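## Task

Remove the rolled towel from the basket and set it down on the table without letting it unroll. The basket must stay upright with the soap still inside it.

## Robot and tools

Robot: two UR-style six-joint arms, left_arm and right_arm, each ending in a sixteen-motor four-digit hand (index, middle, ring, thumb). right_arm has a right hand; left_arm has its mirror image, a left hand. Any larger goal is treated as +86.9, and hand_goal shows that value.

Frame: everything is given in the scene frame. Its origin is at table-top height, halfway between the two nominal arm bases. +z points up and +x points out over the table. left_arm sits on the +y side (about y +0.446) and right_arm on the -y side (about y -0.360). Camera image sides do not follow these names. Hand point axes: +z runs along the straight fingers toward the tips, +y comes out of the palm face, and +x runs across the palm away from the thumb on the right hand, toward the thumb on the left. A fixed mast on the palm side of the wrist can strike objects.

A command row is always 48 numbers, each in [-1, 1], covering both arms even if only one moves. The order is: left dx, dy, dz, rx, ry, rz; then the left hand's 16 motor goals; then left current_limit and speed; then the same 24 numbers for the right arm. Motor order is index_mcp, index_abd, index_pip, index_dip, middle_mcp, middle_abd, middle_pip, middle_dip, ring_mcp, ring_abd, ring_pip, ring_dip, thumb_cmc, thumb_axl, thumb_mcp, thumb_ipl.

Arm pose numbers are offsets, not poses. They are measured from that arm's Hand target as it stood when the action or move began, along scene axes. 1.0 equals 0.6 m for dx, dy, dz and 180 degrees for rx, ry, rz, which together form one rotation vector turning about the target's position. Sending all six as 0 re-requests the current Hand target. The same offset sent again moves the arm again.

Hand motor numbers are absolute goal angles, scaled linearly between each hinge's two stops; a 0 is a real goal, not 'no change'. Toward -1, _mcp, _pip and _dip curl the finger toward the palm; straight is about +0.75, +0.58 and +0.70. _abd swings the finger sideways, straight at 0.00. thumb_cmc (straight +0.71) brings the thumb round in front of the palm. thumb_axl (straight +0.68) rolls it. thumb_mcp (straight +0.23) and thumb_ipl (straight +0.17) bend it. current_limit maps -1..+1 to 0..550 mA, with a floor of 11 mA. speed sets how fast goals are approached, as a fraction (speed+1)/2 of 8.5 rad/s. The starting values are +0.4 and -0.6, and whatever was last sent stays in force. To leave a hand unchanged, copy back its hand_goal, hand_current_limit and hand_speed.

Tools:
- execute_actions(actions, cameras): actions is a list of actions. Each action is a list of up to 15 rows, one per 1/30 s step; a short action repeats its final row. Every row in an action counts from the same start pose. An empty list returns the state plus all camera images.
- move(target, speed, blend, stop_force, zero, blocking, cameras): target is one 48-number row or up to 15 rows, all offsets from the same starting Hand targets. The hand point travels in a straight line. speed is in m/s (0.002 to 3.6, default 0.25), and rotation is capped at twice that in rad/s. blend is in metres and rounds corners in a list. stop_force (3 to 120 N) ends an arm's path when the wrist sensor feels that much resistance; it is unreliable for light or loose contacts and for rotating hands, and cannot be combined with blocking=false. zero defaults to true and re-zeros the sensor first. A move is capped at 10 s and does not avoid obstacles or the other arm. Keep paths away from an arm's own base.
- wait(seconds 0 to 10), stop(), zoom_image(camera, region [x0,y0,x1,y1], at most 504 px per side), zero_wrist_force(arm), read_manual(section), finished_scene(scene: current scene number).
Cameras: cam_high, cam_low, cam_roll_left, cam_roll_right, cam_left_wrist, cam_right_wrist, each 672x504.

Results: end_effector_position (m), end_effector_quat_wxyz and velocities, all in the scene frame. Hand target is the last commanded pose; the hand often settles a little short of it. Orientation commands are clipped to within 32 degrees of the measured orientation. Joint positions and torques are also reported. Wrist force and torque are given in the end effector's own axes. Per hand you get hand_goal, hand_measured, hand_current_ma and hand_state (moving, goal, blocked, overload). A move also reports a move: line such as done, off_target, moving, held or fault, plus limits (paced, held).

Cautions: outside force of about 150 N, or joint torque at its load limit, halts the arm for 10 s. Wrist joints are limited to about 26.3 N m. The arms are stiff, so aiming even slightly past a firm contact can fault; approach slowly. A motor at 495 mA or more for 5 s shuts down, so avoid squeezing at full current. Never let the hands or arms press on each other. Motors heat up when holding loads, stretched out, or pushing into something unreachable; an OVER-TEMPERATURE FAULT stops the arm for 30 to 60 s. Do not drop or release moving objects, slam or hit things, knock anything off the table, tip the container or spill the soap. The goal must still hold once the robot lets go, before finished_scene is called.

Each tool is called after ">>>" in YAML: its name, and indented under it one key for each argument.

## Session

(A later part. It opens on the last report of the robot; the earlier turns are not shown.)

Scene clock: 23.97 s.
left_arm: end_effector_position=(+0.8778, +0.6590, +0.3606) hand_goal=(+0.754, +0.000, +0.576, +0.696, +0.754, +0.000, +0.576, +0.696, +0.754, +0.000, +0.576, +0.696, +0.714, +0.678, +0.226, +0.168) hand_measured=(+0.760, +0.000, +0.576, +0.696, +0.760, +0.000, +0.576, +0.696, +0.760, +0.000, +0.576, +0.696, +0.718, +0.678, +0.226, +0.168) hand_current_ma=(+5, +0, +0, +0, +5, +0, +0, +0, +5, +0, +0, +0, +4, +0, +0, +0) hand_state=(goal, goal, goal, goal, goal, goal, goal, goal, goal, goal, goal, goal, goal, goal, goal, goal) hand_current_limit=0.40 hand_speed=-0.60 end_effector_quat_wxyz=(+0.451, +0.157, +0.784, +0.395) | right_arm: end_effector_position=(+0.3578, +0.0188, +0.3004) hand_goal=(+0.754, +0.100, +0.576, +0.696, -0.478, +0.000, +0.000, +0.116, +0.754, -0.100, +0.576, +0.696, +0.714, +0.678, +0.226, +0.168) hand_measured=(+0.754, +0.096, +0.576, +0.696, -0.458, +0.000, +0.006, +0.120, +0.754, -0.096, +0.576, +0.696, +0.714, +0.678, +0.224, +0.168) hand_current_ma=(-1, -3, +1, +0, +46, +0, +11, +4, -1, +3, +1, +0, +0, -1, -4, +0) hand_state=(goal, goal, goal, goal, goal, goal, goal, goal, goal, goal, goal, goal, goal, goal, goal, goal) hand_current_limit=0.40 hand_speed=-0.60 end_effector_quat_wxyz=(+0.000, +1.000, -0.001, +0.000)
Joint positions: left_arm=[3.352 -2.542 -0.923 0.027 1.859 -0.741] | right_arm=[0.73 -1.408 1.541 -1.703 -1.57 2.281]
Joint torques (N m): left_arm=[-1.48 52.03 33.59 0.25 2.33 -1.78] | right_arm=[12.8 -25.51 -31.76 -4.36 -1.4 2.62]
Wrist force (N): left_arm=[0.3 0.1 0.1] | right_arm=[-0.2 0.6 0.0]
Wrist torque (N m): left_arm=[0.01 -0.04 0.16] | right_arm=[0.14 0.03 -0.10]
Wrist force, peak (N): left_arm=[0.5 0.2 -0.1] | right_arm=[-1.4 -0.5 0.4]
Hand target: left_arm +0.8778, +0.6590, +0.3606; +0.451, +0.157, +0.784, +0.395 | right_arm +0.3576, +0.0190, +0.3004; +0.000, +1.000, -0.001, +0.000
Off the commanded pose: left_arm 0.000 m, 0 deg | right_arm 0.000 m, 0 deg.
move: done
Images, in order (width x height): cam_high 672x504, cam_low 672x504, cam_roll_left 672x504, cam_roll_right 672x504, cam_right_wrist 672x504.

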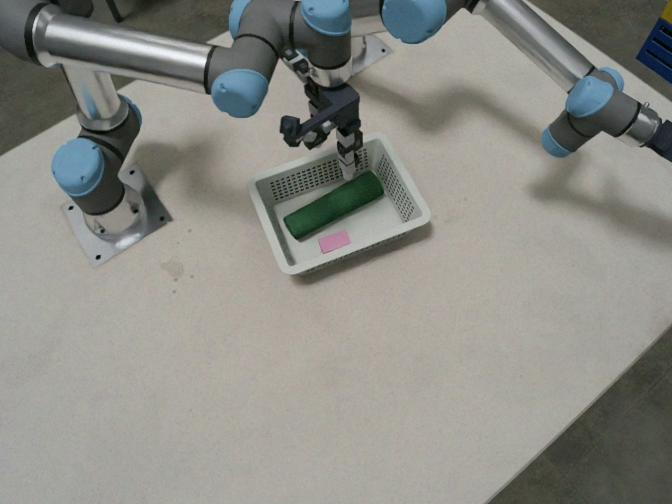

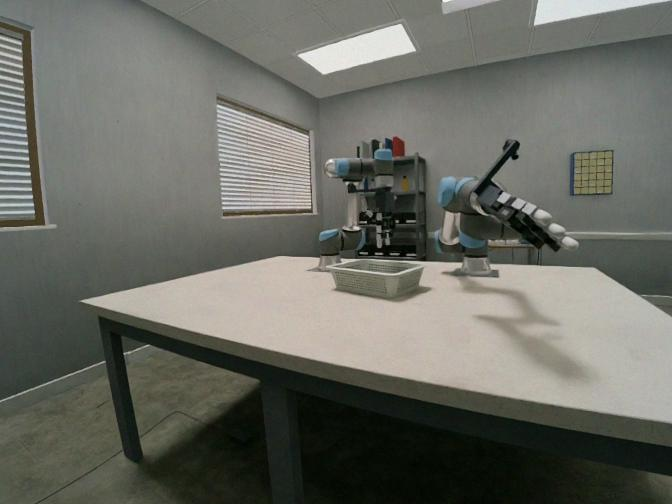

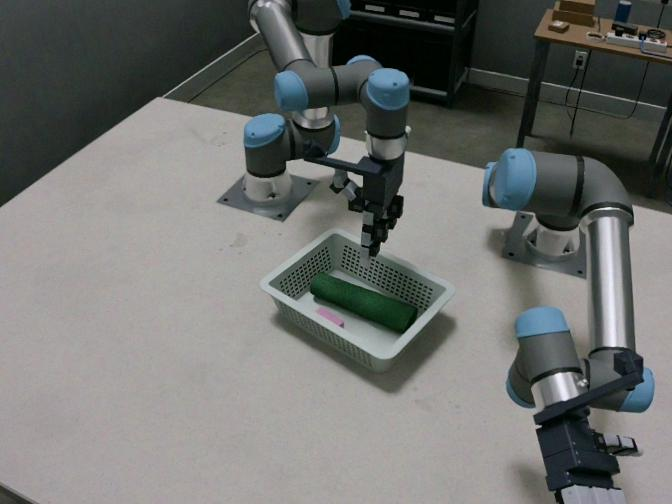

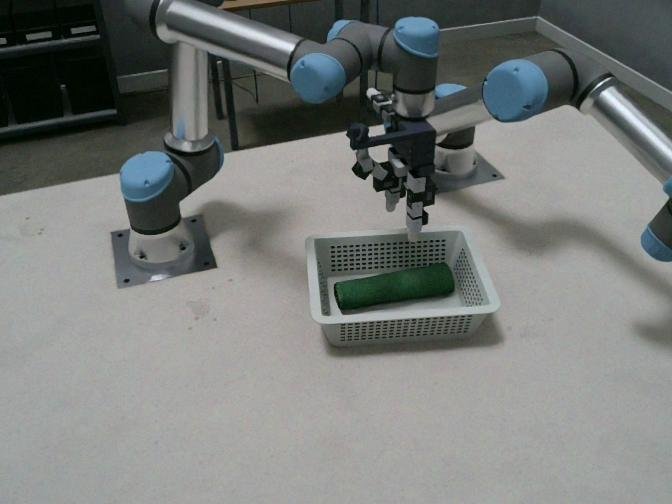

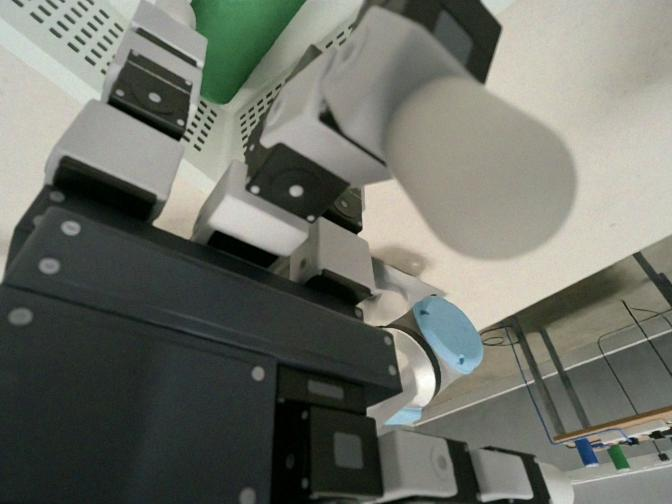

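>>> move:
  target: [0,0,0,0,0,0,0.754,0,0.576,0.696,0.754,0,0.576,0.696,0.754,0,0.576,0.696,0.714,0.678,0.226,0.168,0.4,-0.6,0.07,0,-0.05,0,0,0,0.754,0.1,0.576,0.696,-0.479,0,-0.88,-0.174,0.754,-0.1,0.576,0.696,0.714,0.678,0.226,0.168,0.4,-0.6]
  speed: 0.2
  cameras: ["cam_high","cam_roll_left","cam_roll_right","cam_right_wrist"]

>>> zoom_image:
  camera: "cam_high"
  region: [240, 80, 440, 290]

>>> zoom_image:
  camera: "cam_roll_right"
  region: [300, 130, 510, 360]

>>> zoom_image:
  camera: "cam_roll_left"
  region: [250, 150, 470, 380]

Scene clock: 25.60 s.
left_arm: end_effector_position=(+0.8778, +0.6590, +0.3606) hand_goal=(+0.754, +0.000, +0.576, +0.696, +0.754, +0.000, +0.576, +0.696, +0.754, +0.000, +0.576, +0.696, +0.714, +0.678, +0.226, +0.168) hand_measured=(+0.760, +0.000, +0.576, +0.696, +0.760, +0.000, +0.576, +0.696, +0.760, +0.000, +0.576, +0.696, +0.718, +0.678, +0.226, +0.168) hand_current_ma=(+5, +0, +0, +0, +5, +0, +0, +0, +5, +0, +0, +0, +4, +0, +0, +0) hand_state=(goal, goal, goal, goal, goal, goal, goal, goal, goal, goal, goal, goal, goal, goal, goal, goal) hand_current_limit=0.40 hand_speed=-0.60 end_effector_quat_wxyz=(+0.451, +0.157, +0.784, +0.395) | right_arm: end_effector_position=(+0.3994, +0.0190, +0.2705) hand_goal=(+0.754, +0.100, +0.576, +0.696, -0.478, +0.000, -0.880, -0.174, +0.754, -0.100, +0.576, +0.696, +0.714, +0.678, +0.226, +0.168) hand_measured=(+0.754, +0.096, +0.576, +0.696, -0.448, +0.000, -0.682, -0.146, +0.754, -0.096, +0.576, +0.696, +0.714, +0.678, +0.224, +0.168) hand_current_ma=(-1, -3, +1, +0, +79, +0, +385, +67, -1, +3, +1, +0, +0, -1, -4, +0) hand_state=(goal, goal, goal, goal, blocked, goal, blocked, blocked, goal, goal, goal, goal, goal, goal, goal, goal) hand_current_limit=0.40 hand_speed=-0.60 end_effector_quat_wxyz=(+0.000, +1.000, -0.001, +0.000)
Joint positions: left_arm=[3.352 -2.542 -0.923 0.027 1.859 -0.741] | right_arm=[0.684 -1.336 1.53 -1.765 -1.57 2.235]
Joint torques (N m): left_arm=[-2.57 51.93 33.92 0.2 2.2 -1.73] | right_arm=[-9.89 -27.42 -31.3 -4.01 0.61 -1.85]
Wrist force (N): left_arm=[0.1 0.2 -0.1] | right_arm=[0.0 0.4 0.1]
Wrist torque (N m): left_arm=[0.03 -0.02 0.14] | right_arm=[0.08 0.00 0.06]
Wrist force, peak (N): left_arm=[0.4 0.3 0.0] | right_arm=[0.4 0.6 0.5]
Hand target: left_arm +0.8778, +0.6590, +0.3606; +0.451, +0.157, +0.784, +0.395 | right_arm +0.3996, +0.0190, +0.2704; +0.000, +1.000, -0.001, +0.000
Off the commanded pose: left_arm 0.000 m, 0 deg | right_arm 0.000 m, 0 deg.
move: done
Images, in order (width x height): cam_high 672x504, cam_roll_left 672x504, cam_roll_right 672x504, cam_right_wrist 672x504.

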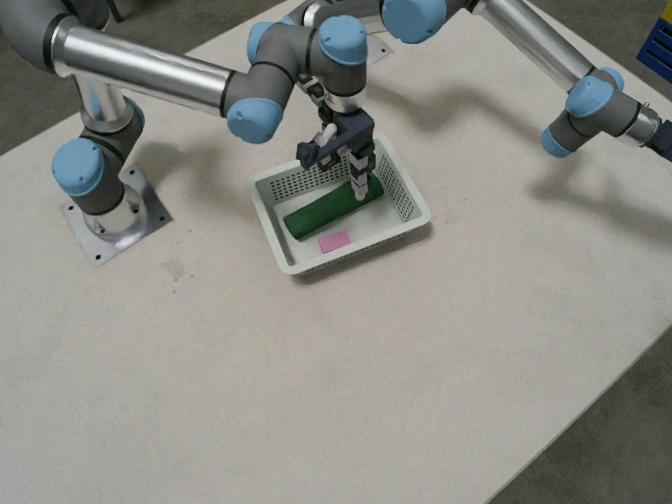

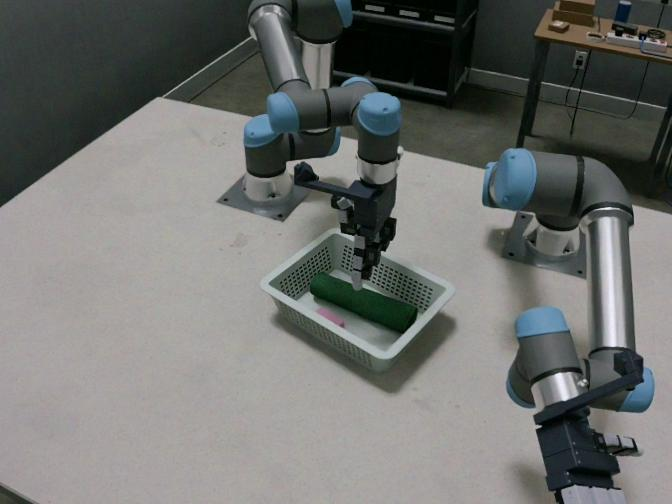

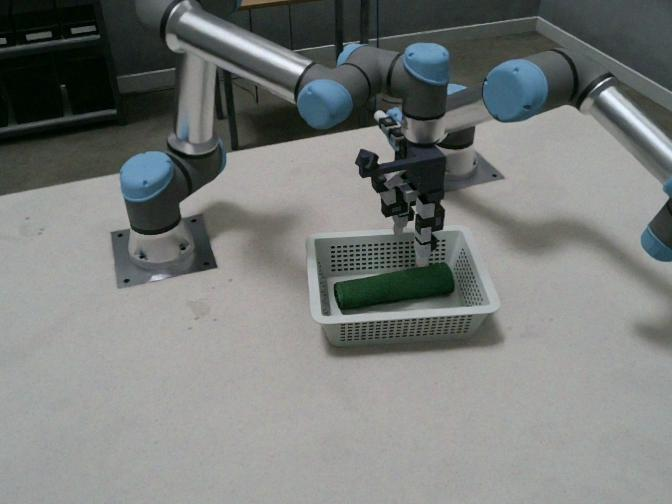

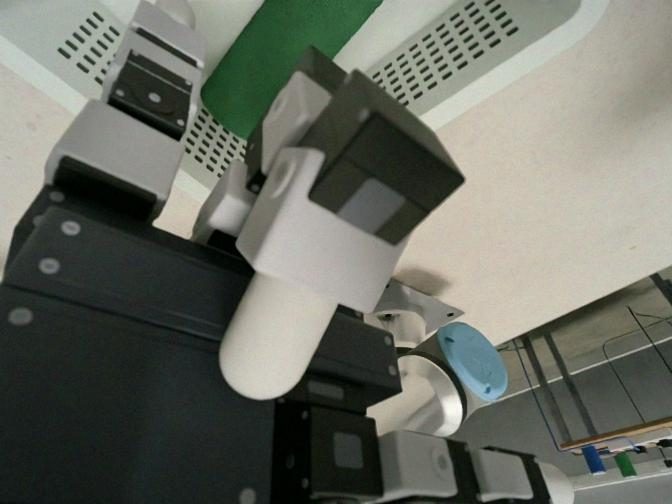

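Scaled by 2.400 from the camera's 672x504 image, which has a finer 960x720 frame.

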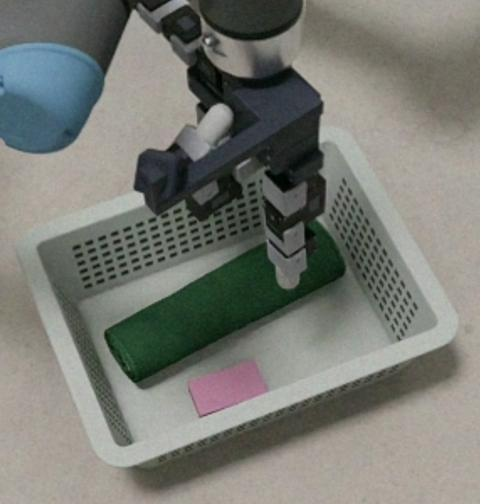

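Scaled by 2.191 from the camera's 672x504 image, which has a finer 960x720 frame.

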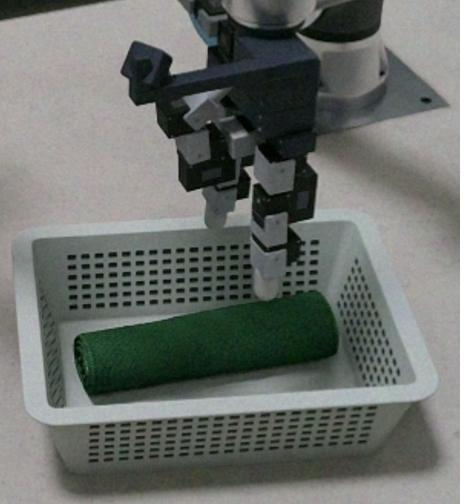

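Scaled by 2.191 from the camera's 672x504 image, which has a finer 960x720 frame.

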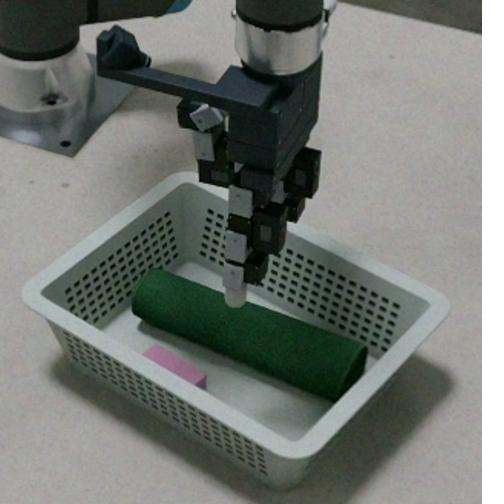

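>>> move:
  target: [0,0,0,0,0,0,0.754,0,0.576,0.696,0.754,0,0.576,0.696,0.754,0,0.576,0.696,0.714,0.678,0.226,0.168,0.4,-0.6,-0.0235,-0.0167,-0.117,0,0,0,0.754,0.12,0.576,0.696,-0.479,0,-0.6,-0.174,0.754,-0.12,0.576,0.696,0.714,0.678,0.226,0.168,0.4,-0.6]
  speed: 0.15
  stop_force: 12
  cameras: ["cam_high","cam_roll_left","cam_roll_right","cam_right_wrist"]

>>> zoom_image:
  camera: "cam_high"
  region: [240, 80, 440, 290]

>>> zoom_image:
  camera: "cam_roll_right"
  region: [300, 130, 510, 360]

>>> zoom_image:
  camera: "cam_roll_left"
  region: [250, 150, 470, 380]

Scene clock: 28.13 s.
left_arm: end_effector_position=(+0.8778, +0.6590, +0.3606) hand_goal=(+0.754, +0.000, +0.576, +0.696, +0.754, +0.000, +0.576, +0.696, +0.754, +0.000, +0.576, +0.696, +0.714, +0.678, +0.226, +0.168) hand_measured=(+0.760, +0.000, +0.576, +0.696, +0.760, +0.000, +0.576, +0.696, +0.760, +0.000, +0.576, +0.696, +0.718, +0.678, +0.226, +0.168) hand_current_ma=(+5, +0, +0, +0, +5, +0, +0, +0, +5, +0, +0, +0, +4, +0, +0, +0) hand_state=(goal, goal, goal, goal, goal, goal, goal, goal, goal, goal, goal, goal, goal, goal, goal, goal) hand_current_limit=0.40 hand_speed=-0.60 end_effector_quat_wxyz=(+0.451, +0.157, +0.784, +0.395) | right_arm: end_effector_position=(+0.3855, +0.0090, +0.2002) hand_goal=(+0.754, +0.120, +0.576, +0.696, -0.478, +0.000, -0.600, -0.174, +0.754, -0.120, +0.576, +0.696, +0.714, +0.678, +0.226, +0.168) hand_measured=(+0.754, +0.116, +0.576, +0.696, -0.462, +0.000, -0.602, -0.172, +0.754, -0.116, +0.576, +0.696, +0.714, +0.678, +0.224, +0.168) hand_current_ma=(-1, -5, +1, +0, +38, +0, -2, +3, -1, +4, +1, +0, +0, -1, -4, +0) hand_state=(goal, goal, goal, goal, goal, goal, goal, goal, goal, goal, goal, goal, goal, goal, goal, goal) hand_current_limit=0.40 hand_speed=-0.60 end_effector_quat_wxyz=(+0.000, +1.000, -0.001, +0.000)
Joint positions: left_arm=[3.352 -2.542 -0.923 0.027 1.859 -0.741] | right_arm=[0.685 -1.327 1.706 -1.95 -1.57 2.236]
Joint torques (N m): left_arm=[-3.86 53.27 33.81 0.26 2.32 -1.52] | right_arm=[12.77 -27.52 -14.98 -4.62 -1.08 2.42]
Wrist force (N): left_arm=[0.1 0.2 0.0] | right_arm=[-0.4 0.6 0.0]
Wrist torque (N m): left_arm=[0.02 -0.02 0.14] | right_arm=[0.12 0.04 -0.05]
Wrist force, peak (N): left_arm=[0.4 0.1 0.0] | right_arm=[-0.6 0.8 0.6]
Hand target: left_arm +0.8778, +0.6590, +0.3606; +0.451, +0.157, +0.784, +0.395 | right_arm +0.3855, +0.0090, +0.2002; +0.000, +1.000, -0.001, +0.000
Off the commanded pose: left_arm 0.000 m, 0 deg | right_arm 0.000 m, 0 deg.
move: done
Images, in order (width x height): cam_high 672x504, cam_roll_left 672x504, cam_roll_right 672x504, cam_right_wrist 672x504.

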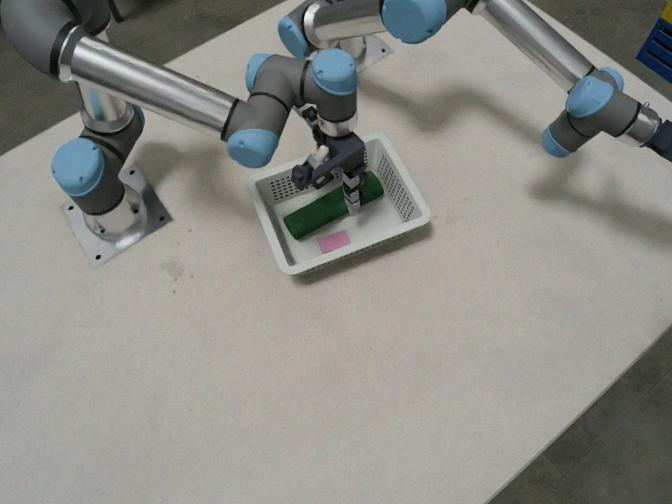

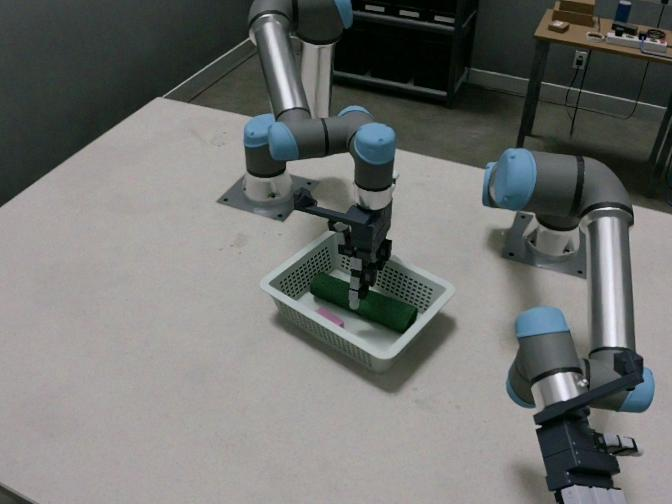

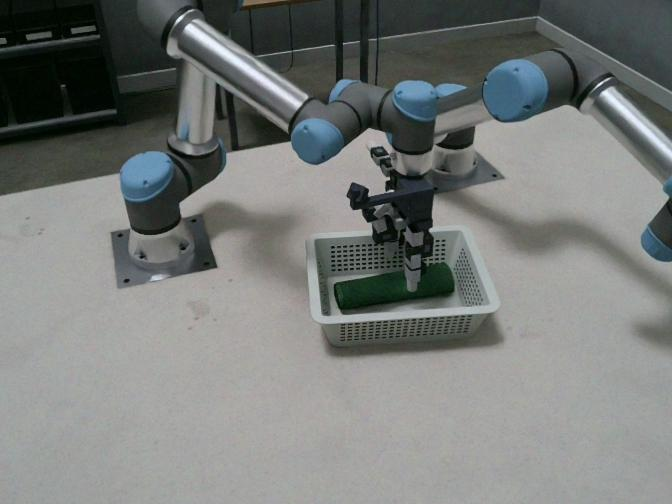

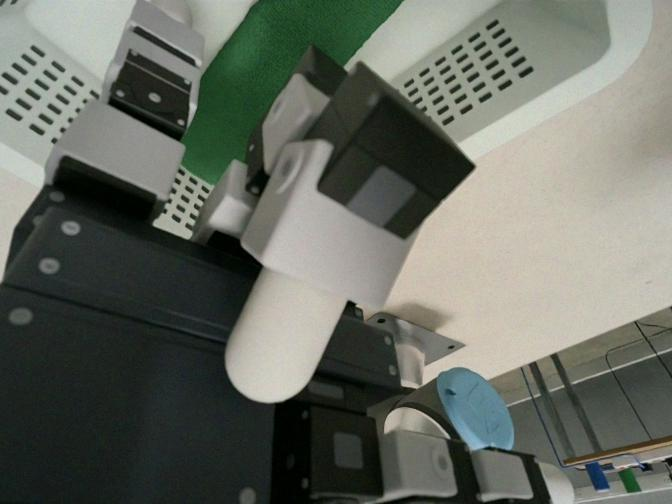

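Scaled by 2.400 from the camera's 672x504 image, which has a finer 960x720 frame.

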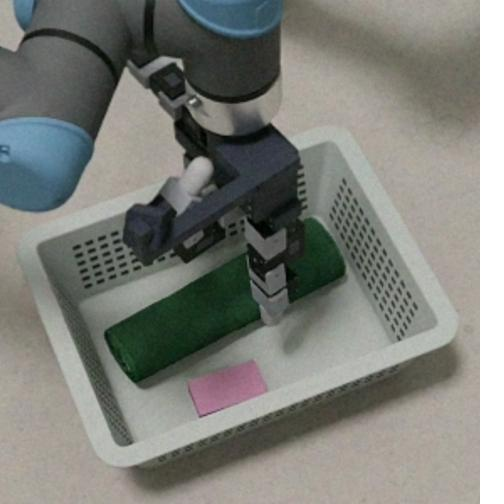

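Scaled by 2.191 from the camera's 672x504 image, which has a finer 960x720 frame.

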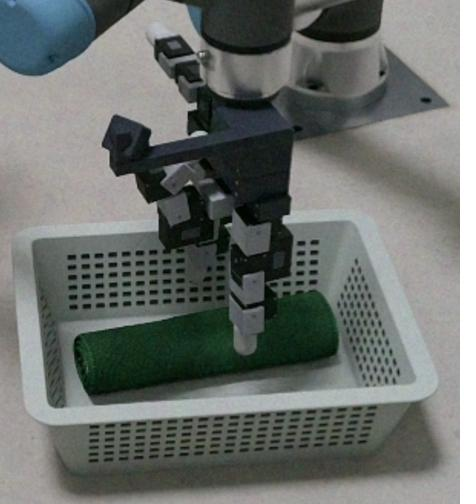

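Scaled by 2.191 from the camera's 672x504 image, which has a finer 960x720 frame.

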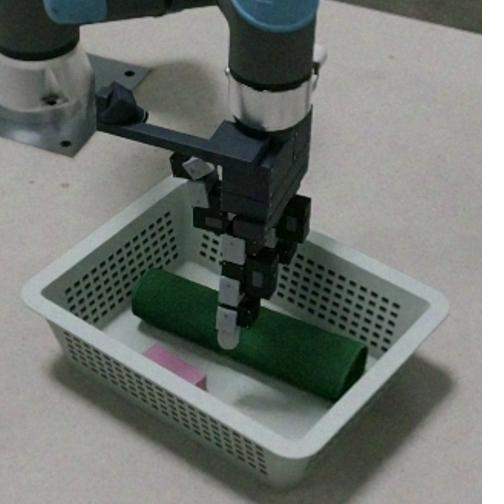

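>>> move:
  target: [0,0,0,0,0,0,0.754,0,0.576,0.696,0.754,0,0.576,0.696,0.754,0,0.576,0.696,0.714,0.678,0.226,0.168,0.4,-0.6,-0.0175,0.0083,-0.0167,0,0,0,0.754,0.12,0.576,0.696,-0.479,0,-0.6,-0.174,0.754,-0.12,0.576,0.696,0.714,0.678,0.226,0.168,0.4,-0.6]
  speed: 0.1

>>> move:
  target: [0,0,0,0,0,0,0.754,0,0.576,0.696,0.754,0,0.576,0.696,0.754,0,0.576,0.696,0.714,0.678,0.226,0.168,0.4,-0.6,0,0,-0.093,0,0,0,0.754,0.12,0.576,0.696,-0.479,0,-0.6,-0.174,0.754,-0.12,0.576,0.696,0.714,0.678,0.226,0.168,0.4,-0.6]
  speed: 0.04
  stop_force: 5
  cameras: ["cam_high","cam_roll_left","cam_roll_right","cam_right_wrist"]

>>> zoom_image:
  camera: "cam_high"
  region: [240, 80, 440, 290]

>>> zoom_image:
  camera: "cam_roll_right"
  region: [300, 130, 510, 360]

>>> zoom_image:
  camera: "cam_roll_left"
  region: [250, 150, 470, 380]

Scene clock: 29.47 s.
left_arm: end_effector_position=(+0.8778, +0.6590, +0.3606) hand_goal=(+0.754, +0.000, +0.576, +0.696, +0.754, +0.000, +0.576, +0.696, +0.754, +0.000, +0.576, +0.696, +0.714, +0.678, +0.226, +0.168) hand_measured=(+0.760, +0.000, +0.576, +0.696, +0.760, +0.000, +0.576, +0.696, +0.760, +0.000, +0.576, +0.696, +0.718, +0.678, +0.226, +0.168) hand_current_ma=(+5, +0, +0, +0, +5, +0, +0, +0, +5, +0, +0, +0, +4, +0, +0, +0) hand_state=(goal, goal, goal, goal, goal, goal, goal, goal, goal, goal, goal, goal, goal, goal, goal, goal) hand_current_limit=0.40 hand_speed=-0.60 end_effector_quat_wxyz=(+0.451, +0.157, +0.784, +0.395) | right_arm: end_effector_position=(+0.3752, +0.0139, +0.1903) hand_goal=(+0.754, +0.120, +0.576, +0.696, -0.478, +0.000, -0.600, -0.174, +0.754, -0.120, +0.576, +0.696, +0.714, +0.678, +0.226, +0.168) hand_measured=(+0.754, +0.116, +0.576, +0.696, -0.462, +0.000, -0.602, -0.172, +0.754, -0.116, +0.576, +0.696, +0.714, +0.678, +0.224, +0.168) hand_current_ma=(-1, -5, +1, +0, +38, +0, -2, +3, -1, +4, +1, +0, +0, -1, -4, +0) hand_state=(goal, goal, goal, goal, goal, goal, goal, goal, goal, goal, goal, goal, goal, goal, goal, goal) hand_current_limit=0.40 hand_speed=-0.60 end_effector_quat_wxyz=(+0.000, +1.000, -0.001, +0.000)
Joint positions: left_arm=[3.352 -2.542 -0.923 0.027 1.859 -0.741] | right_arm=[0.703 -1.324 1.729 -1.976 -1.57 2.254]
Joint torques (N m): left_arm=[-3.82 52.24 33.65 0.29 2.14 -1.82] | right_arm=[12.11 -28.35 -15.35 -4.28 0.47 2.7]
Wrist force (N): left_arm=[0.0 0.2 0.0] | right_arm=[-0.2 0.6 0.0]
Wrist torque (N m): left_arm=[0.03 0.00 0.13] | right_arm=[0.12 0.02 -0.08]
Wrist force, peak (N): left_arm=[0.3 0.1 -0.4] | right_arm=[-0.3 0.8 -0.2]
Hand target: left_arm +0.8778, +0.6590, +0.3606; +0.451, +0.157, +0.784, +0.395 | right_arm +0.3750, +0.0139, +0.1902; +0.000, +1.000, -0.001, +0.000
Off the commanded pose: left_arm 0.000 m, 0 deg | right_arm 0.000 m, 0 deg.
move: done

Scene clock: 32.03 s.
left_arm: end_effector_position=(+0.8778, +0.6590, +0.3606) hand_goal=(+0.754, +0.000, +0.576, +0.696, +0.754, +0.000, +0.576, +0.696, +0.754, +0.000, +0.576, +0.696, +0.714, +0.678, +0.226, +0.168) hand_measured=(+0.760, +0.000, +0.576, +0.696, +0.760, +0.000, +0.576, +0.696, +0.760, +0.000, +0.576, +0.696, +0.718, +0.678, +0.226, +0.168) hand_current_ma=(+5, +0, +0, +0, +5, +0, +0, +0, +5, +0, +0, +0, +4, +0, +0, +0) hand_state=(goal, goal, goal, goal, goal, goal, goal, goal, goal, goal, goal, goal, goal, goal, goal, goal) hand_current_limit=0.40 hand_speed=-0.60 end_effector_quat_wxyz=(+0.451, +0.157, +0.784, +0.395) | right_arm: end_effector_position=(+0.3750, +0.0139, +0.1344) hand_goal=(+0.754, +0.120, +0.576, +0.696, -0.478, +0.000, -0.600, -0.174, +0.754, -0.120, +0.576, +0.696, +0.714, +0.678, +0.226, +0.168) hand_measured=(+0.754, +0.116, +0.576, +0.696, -0.462, +0.000, -0.602, -0.172, +0.754, -0.116, +0.576, +0.696, +0.714, +0.678, +0.224, +0.168) hand_current_ma=(-1, -5, +1, +0, +38, +0, -2, +3, -1, +4, +1, +0, +0, -1, -4, +0) hand_state=(goal, goal, goal, goal, goal, goal, goal, goal, goal, goal, goal, goal, goal, goal, goal, goal) hand_current_limit=0.40 hand_speed=-0.60 end_effector_quat_wxyz=(+0.000, +1.000, -0.001, +0.000)
Joint positions: left_arm=[3.352 -2.542 -0.923 0.027 1.859 -0.741] | right_arm=[0.704 -1.263 1.808 -2.116 -1.57 2.255]
Joint torques (N m): left_arm=[-3.44 52.33 34.67 0.45 2.26 -1.77] | right_arm=[11.92 -28.45 -13.54 -4.51 -0.26 2.5]
Wrist force (N): left_arm=[0.4 0.2 0.1] | right_arm=[-0.3 0.6 0.1]
Wrist torque (N m): left_arm=[0.03 -0.06 0.17] | right_arm=[0.13 0.02 -0.09]
Wrist force, peak (N): left_arm=[0.5 0.2 0.2] | right_arm=[-0.2 0.9 0.1]
Hand target: left_arm +0.8778, +0.6590, +0.3606; +0.451, +0.157, +0.784, +0.395 | right_arm +0.3750, +0.0139, +0.1344; +0.000, +1.000, -0.001, +0.000
Off the commanded pose: left_arm 0.000 m, 0 deg | right_arm 0.000 m, 0 deg.
move: done
Images, in order (width x height): cam_high 672x504, cam_roll_left 672x504, cam_roll_right 672x504, cam_right_wrist 672x504.

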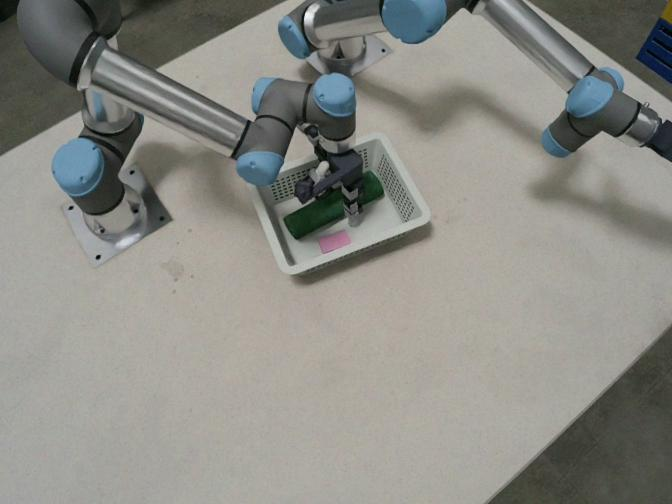

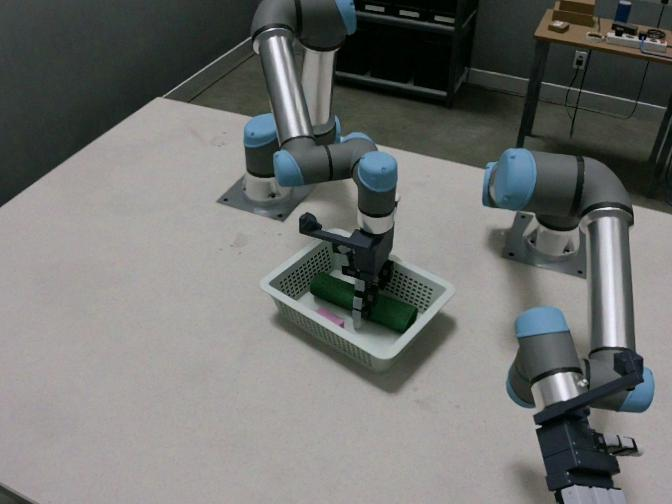

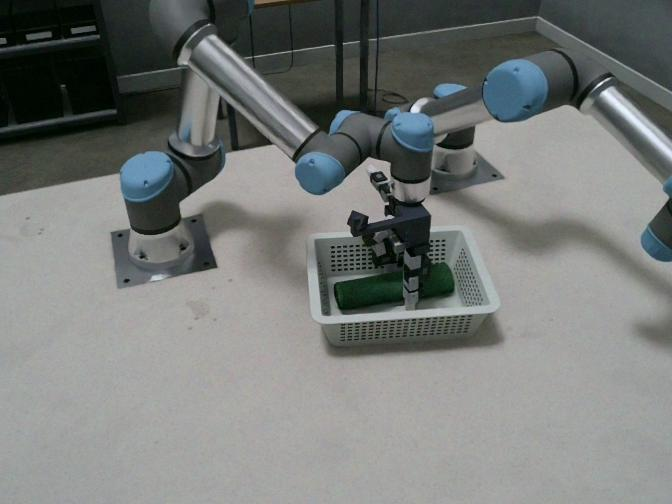

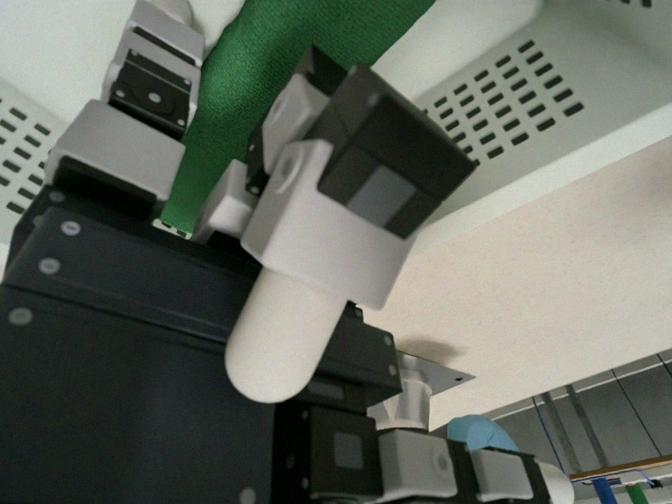

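Scaled by 2.400 from the camera's 672x504 image, which has a finer 960x720 frame.

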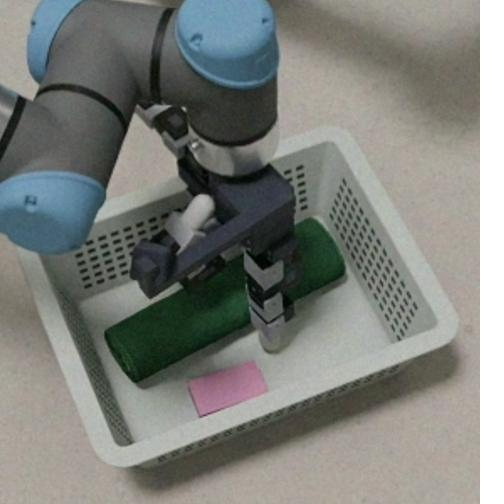

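Scaled by 2.191 from the camera's 672x504 image, which has a finer 960x720 frame.

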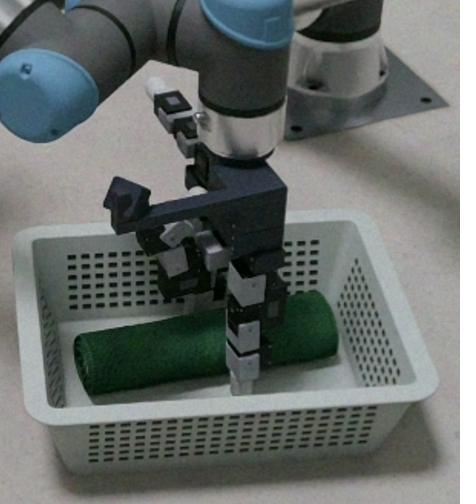

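Scaled by 2.191 from the camera's 672x504 image, which has a finer 960x720 frame.

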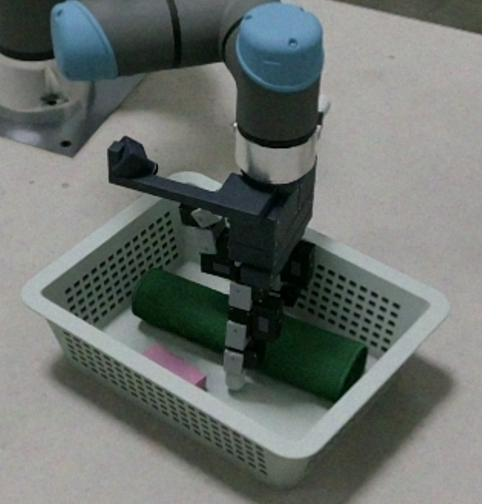

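>>> move:
  target: [0,0,0,0,0,0,0.754,0,0.576,0.696,0.754,0,0.576,0.696,0.754,0,0.576,0.696,0.714,0.678,0.226,0.168,0.4,-0.6,0,0,0,0,0,0,0.754,-0.3,0.576,0.696,-0.479,0,-0.6,-0.174,0.754,0.3,0.576,0.696,0.714,0.678,0.226,0.168,0.4,-0.85]
  cameras: ["cam_high","cam_roll_left","cam_roll_right","cam_right_wrist"]

>>> zoom_image:
  camera: "cam_high"
  region: [240, 80, 440, 290]

>>> zoom_image:
  camera: "cam_roll_right"
  region: [300, 130, 510, 360]

Scene clock: 32.93 s.
left_arm: end_effector_position=(+0.8778, +0.6590, +0.3606) hand_goal=(+0.754, +0.000, +0.576, +0.696, +0.754, +0.000, +0.576, +0.696, +0.754, +0.000, +0.576, +0.696, +0.714, +0.678, +0.226, +0.168) hand_measured=(+0.760, +0.000, +0.576, +0.696, +0.760, +0.000, +0.576, +0.696, +0.760, +0.000, +0.576, +0.696, +0.718, +0.678, +0.226, +0.168) hand_current_ma=(+5, +0, +0, +0, +5, +0, +0, +0, +5, +0, +0, +0, +4, +0, +0, +0) hand_state=(goal, goal, goal, goal, goal, goal, goal, goal, goal, goal, goal, goal, goal, goal, goal, goal) hand_current_limit=0.40 hand_speed=-0.60 end_effector_quat_wxyz=(+0.451, +0.157, +0.784, +0.395) | right_arm: end_effector_position=(+0.3750, +0.0139, +0.1344) hand_goal=(+0.754, -0.300, +0.576, +0.696, -0.478, +0.000, -0.600, -0.174, +0.754, +0.300, +0.576, +0.696, +0.714, +0.678, +0.226, +0.168) hand_measured=(+0.752, -0.112, +0.576, +0.696, -0.462, +0.000, -0.602, -0.172, +0.754, +0.144, +0.576, +0.696, +0.714, +0.678, +0.224, +0.168) hand_current_ma=(-4, +385, +0, +0, +38, +0, -2, +3, +1, -385, +1, +0, +0, -1, -4, +0) hand_state=(goal, blocked, goal, goal, goal, goal, goal, goal, goal, blocked, goal, goal, goal, goal, goal, goal) hand_current_limit=0.40 hand_speed=-0.85 end_effector_quat_wxyz=(+0.000, +1.000, -0.001, +0.000)
Joint positions: left_arm=[3.352 -2.542 -0.923 0.027 1.859 -0.741] | right_arm=[0.704 -1.263 1.808 -2.116 -1.57 2.255]
Joint torques (N m): left_arm=[-3.17 52.24 34.22 0.32 2.18 -1.59] | right_arm=[11.48 -29.19 -13.62 -4.36 -1.05 2.47]
Wrist force (N): left_arm=[0.1 0.0 0.0] | right_arm=[-1.7 0.5 -3.0]
Wrist torque (N m): left_arm=[0.01 -0.02 0.15] | right_arm=[0.37 -0.07 -0.19]
Wrist force, peak (N): left_arm=[0.4 0.3 0.0] | right_arm=[-1.9 0.5 -2.9]
Hand target: left_arm +0.8778, +0.6590, +0.3606; +0.451, +0.157, +0.784, +0.395 | right_arm +0.3750, +0.0139, +0.1344; +0.000, +1.000, -0.001, +0.000
Off the commanded pose: left_arm 0.000 m, 0 deg | right_arm 0.000 m, 0 deg.
move: done
Images, in order (width x height): cam_high 672x504, cam_roll_left 672x504, cam_roll_right 672x504, cam_right_wrist 672x504.

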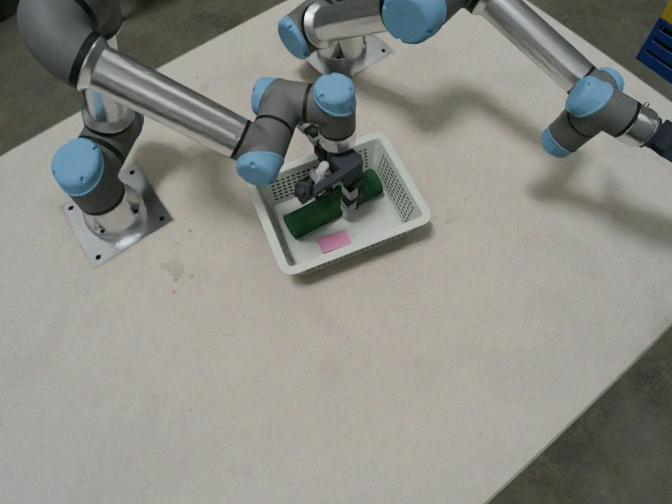

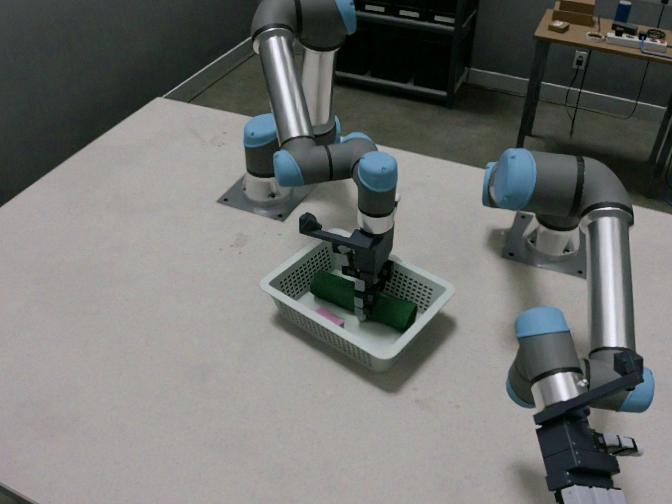

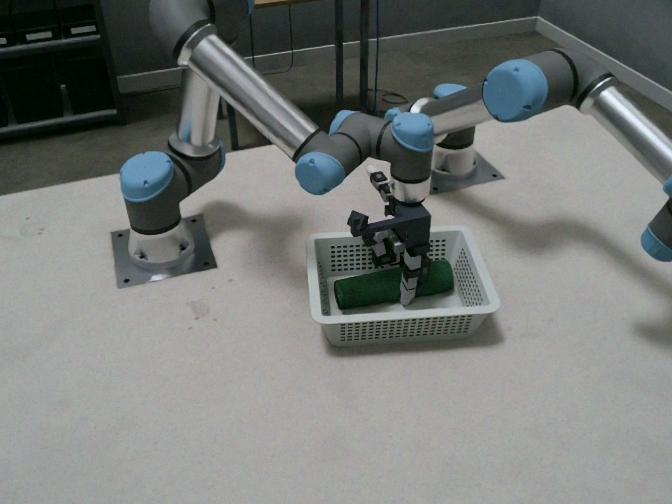

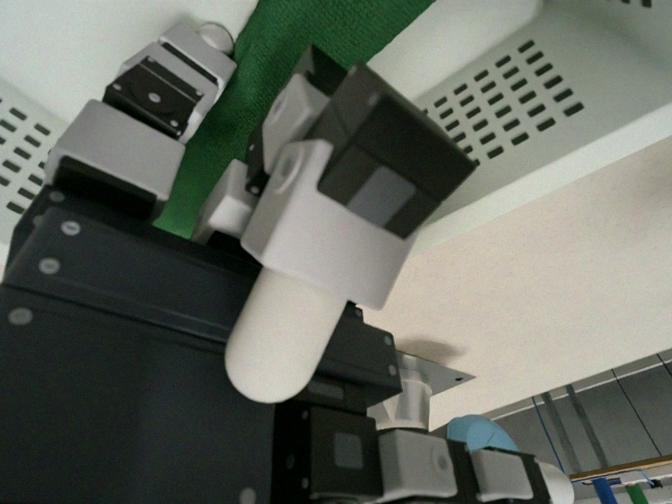

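Scaled by 2.400 from the camera's 672x504 image, which has a finer 960x720 frame.

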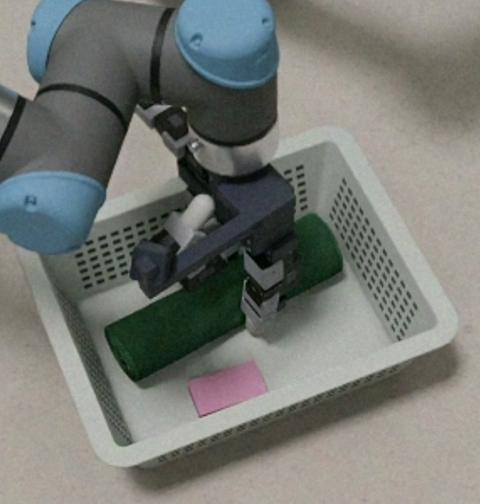

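Scaled by 2.191 from the camera's 672x504 image, which has a finer 960x720 frame.

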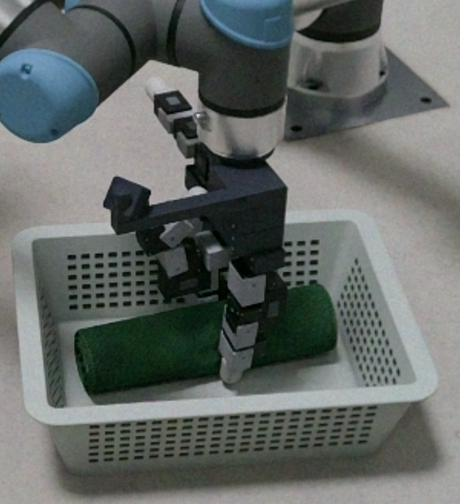

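>>> move:
  target: [0,0,0,0,0,0,0.754,0,0.576,0.696,0.754,0,0.576,0.696,0.754,0,0.576,0.696,0.714,0.678,0.226,0.168,0.4,-0.6,0,0,0.083,0,0,0,0.754,-0.3,0.576,0.696,-0.479,0,-0.6,-0.174,0.754,0.3,0.576,0.696,0.714,0.678,0.226,0.168,0.4,-0.85]
  speed: 0.06
  cameras: ["cam_high","cam_roll_left","cam_roll_right","cam_right_wrist"]

>>> zoom_image:
  camera: "cam_high"
  region: [240, 80, 440, 290]

>>> zoom_image:
  camera: "cam_roll_right"
  region: [300, 130, 510, 360]

Scene clock: 34.47 s.
left_arm: end_effector_position=(+0.8778, +0.6590, +0.3606) hand_goal=(+0.754, +0.000, +0.576, +0.696, +0.754, +0.000, +0.576, +0.696, +0.754, +0.000, +0.576, +0.696, +0.714, +0.678, +0.226, +0.168) hand_measured=(+0.760, +0.000, +0.576, +0.696, +0.760, +0.000, +0.576, +0.696, +0.760, +0.000, +0.576, +0.696, +0.718, +0.678, +0.226, +0.168) hand_current_ma=(+5, +0, +0, +0, +5, +0, +0, +0, +5, +0, +0, +0, +4, +0, +0, +0) hand_state=(goal, goal, goal, goal, goal, goal, goal, goal, goal, goal, goal, goal, goal, goal, goal, goal) hand_current_limit=0.40 hand_speed=-0.60 end_effector_quat_wxyz=(+0.451, +0.157, +0.784, +0.395) | right_arm: end_effector_position=(+0.3750, +0.0139, +0.1840) hand_goal=(+0.754, -0.300, +0.576, +0.696, -0.478, +0.000, -0.600, -0.174, +0.754, +0.300, +0.576, +0.696, +0.714, +0.678, +0.226, +0.168) hand_measured=(+0.750, -0.150, +0.574, +0.696, -0.462, +0.000, -0.602, -0.172, +0.756, +0.152, +0.576, +0.696, +0.714, +0.678, +0.224, +0.168) hand_current_ma=(-6, +385, -1, +0, +38, +0, -2, +3, +1, -385, +1, +0, +0, -1, -4, +0) hand_state=(goal, blocked, goal, goal, goal, goal, goal, goal, goal, blocked, goal, goal, goal, goal, goal, goal) hand_current_limit=0.40 hand_speed=-0.85 end_effector_quat_wxyz=(+0.000, +1.000, -0.001, +0.000)
Joint positions: left_arm=[3.352 -2.542 -0.923 0.027 1.859 -0.741] | right_arm=[0.704 -1.318 1.739 -1.992 -1.57 2.255]
Joint torques (N m): left_arm=[-2.89 51.76 34.62 0.32 2.23 -1.79] | right_arm=[8.96 -46.41 -31.38 -0.79 -0.43 1.9]
Wrist force (N): left_arm=[0.4 0.1 0.1] | right_arm=[-0.4 0.5 0.6]
Wrist torque (N m): left_arm=[0.01 -0.05 0.17] | right_arm=[0.08 0.04 -0.09]
Wrist force, peak (N): left_arm=[0.4 0.3 0.0] | right_arm=[-1.6 0.6 -3.1]
Hand target: left_arm +0.8778, +0.6590, +0.3606; +0.451, +0.157, +0.784, +0.395 | right_arm +0.3750, +0.0139, +0.1842; +0.000, +1.000, -0.001, +0.000
Off the commanded pose: left_arm 0.000 m, 0 deg | right_arm 0.000 m, 0 deg.
move: done
Images, in order (width x height): cam_high 672x504, cam_roll_left 672x504, cam_roll_right 672x504, cam_right_wrist 672x504.

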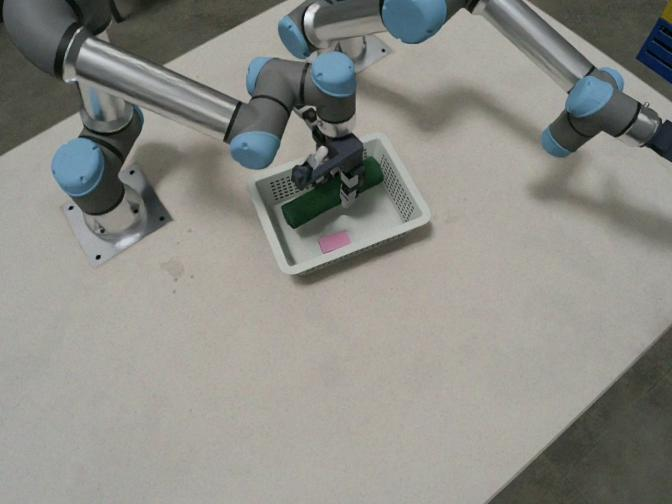

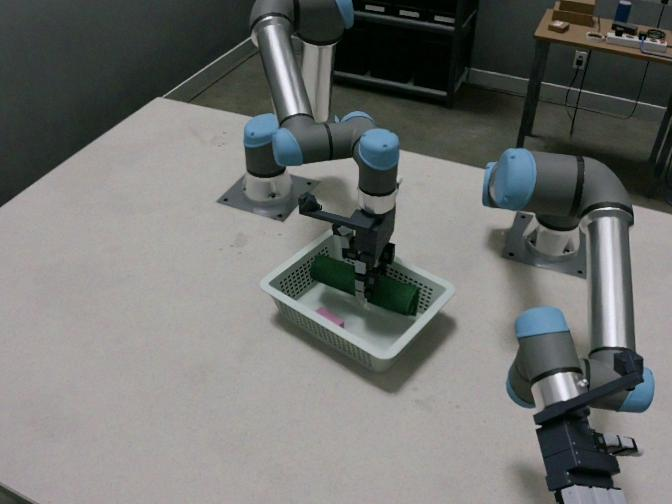

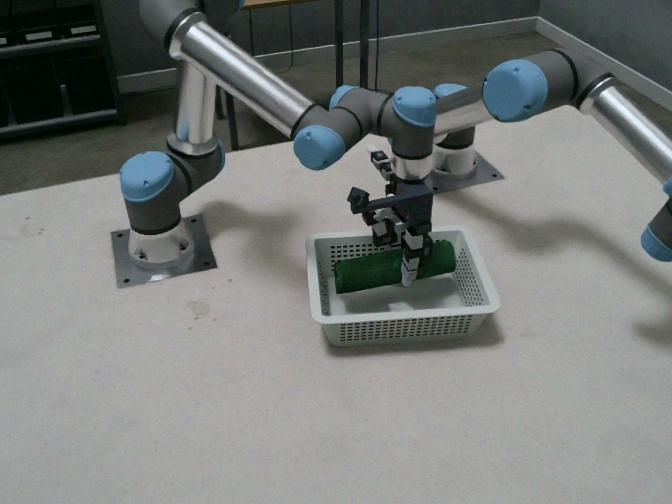

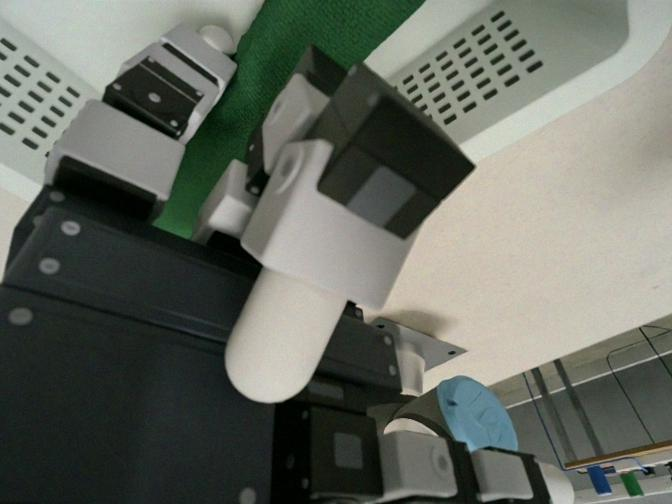

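Scaled by 2.400 from the camera's 672x504 image, which has a finer 960x720 frame.

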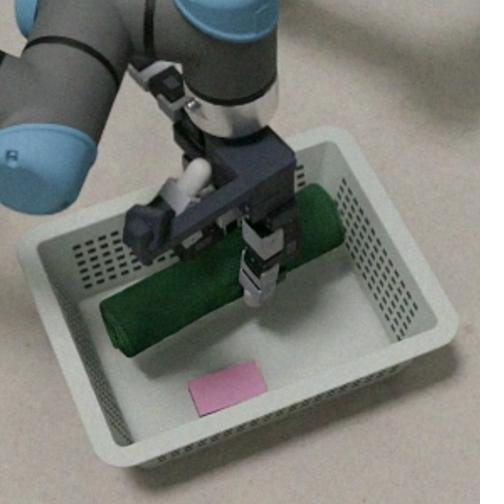

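Scaled by 2.191 from the camera's 672x504 image, which has a finer 960x720 frame.

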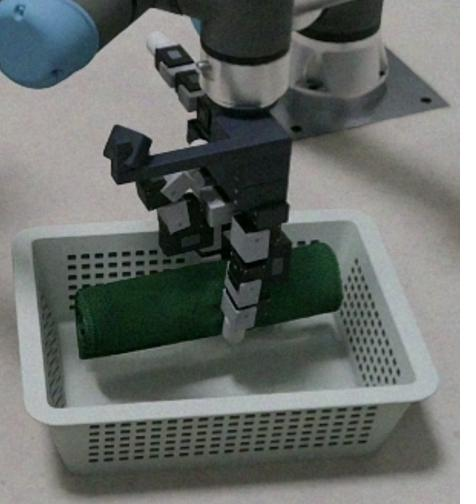

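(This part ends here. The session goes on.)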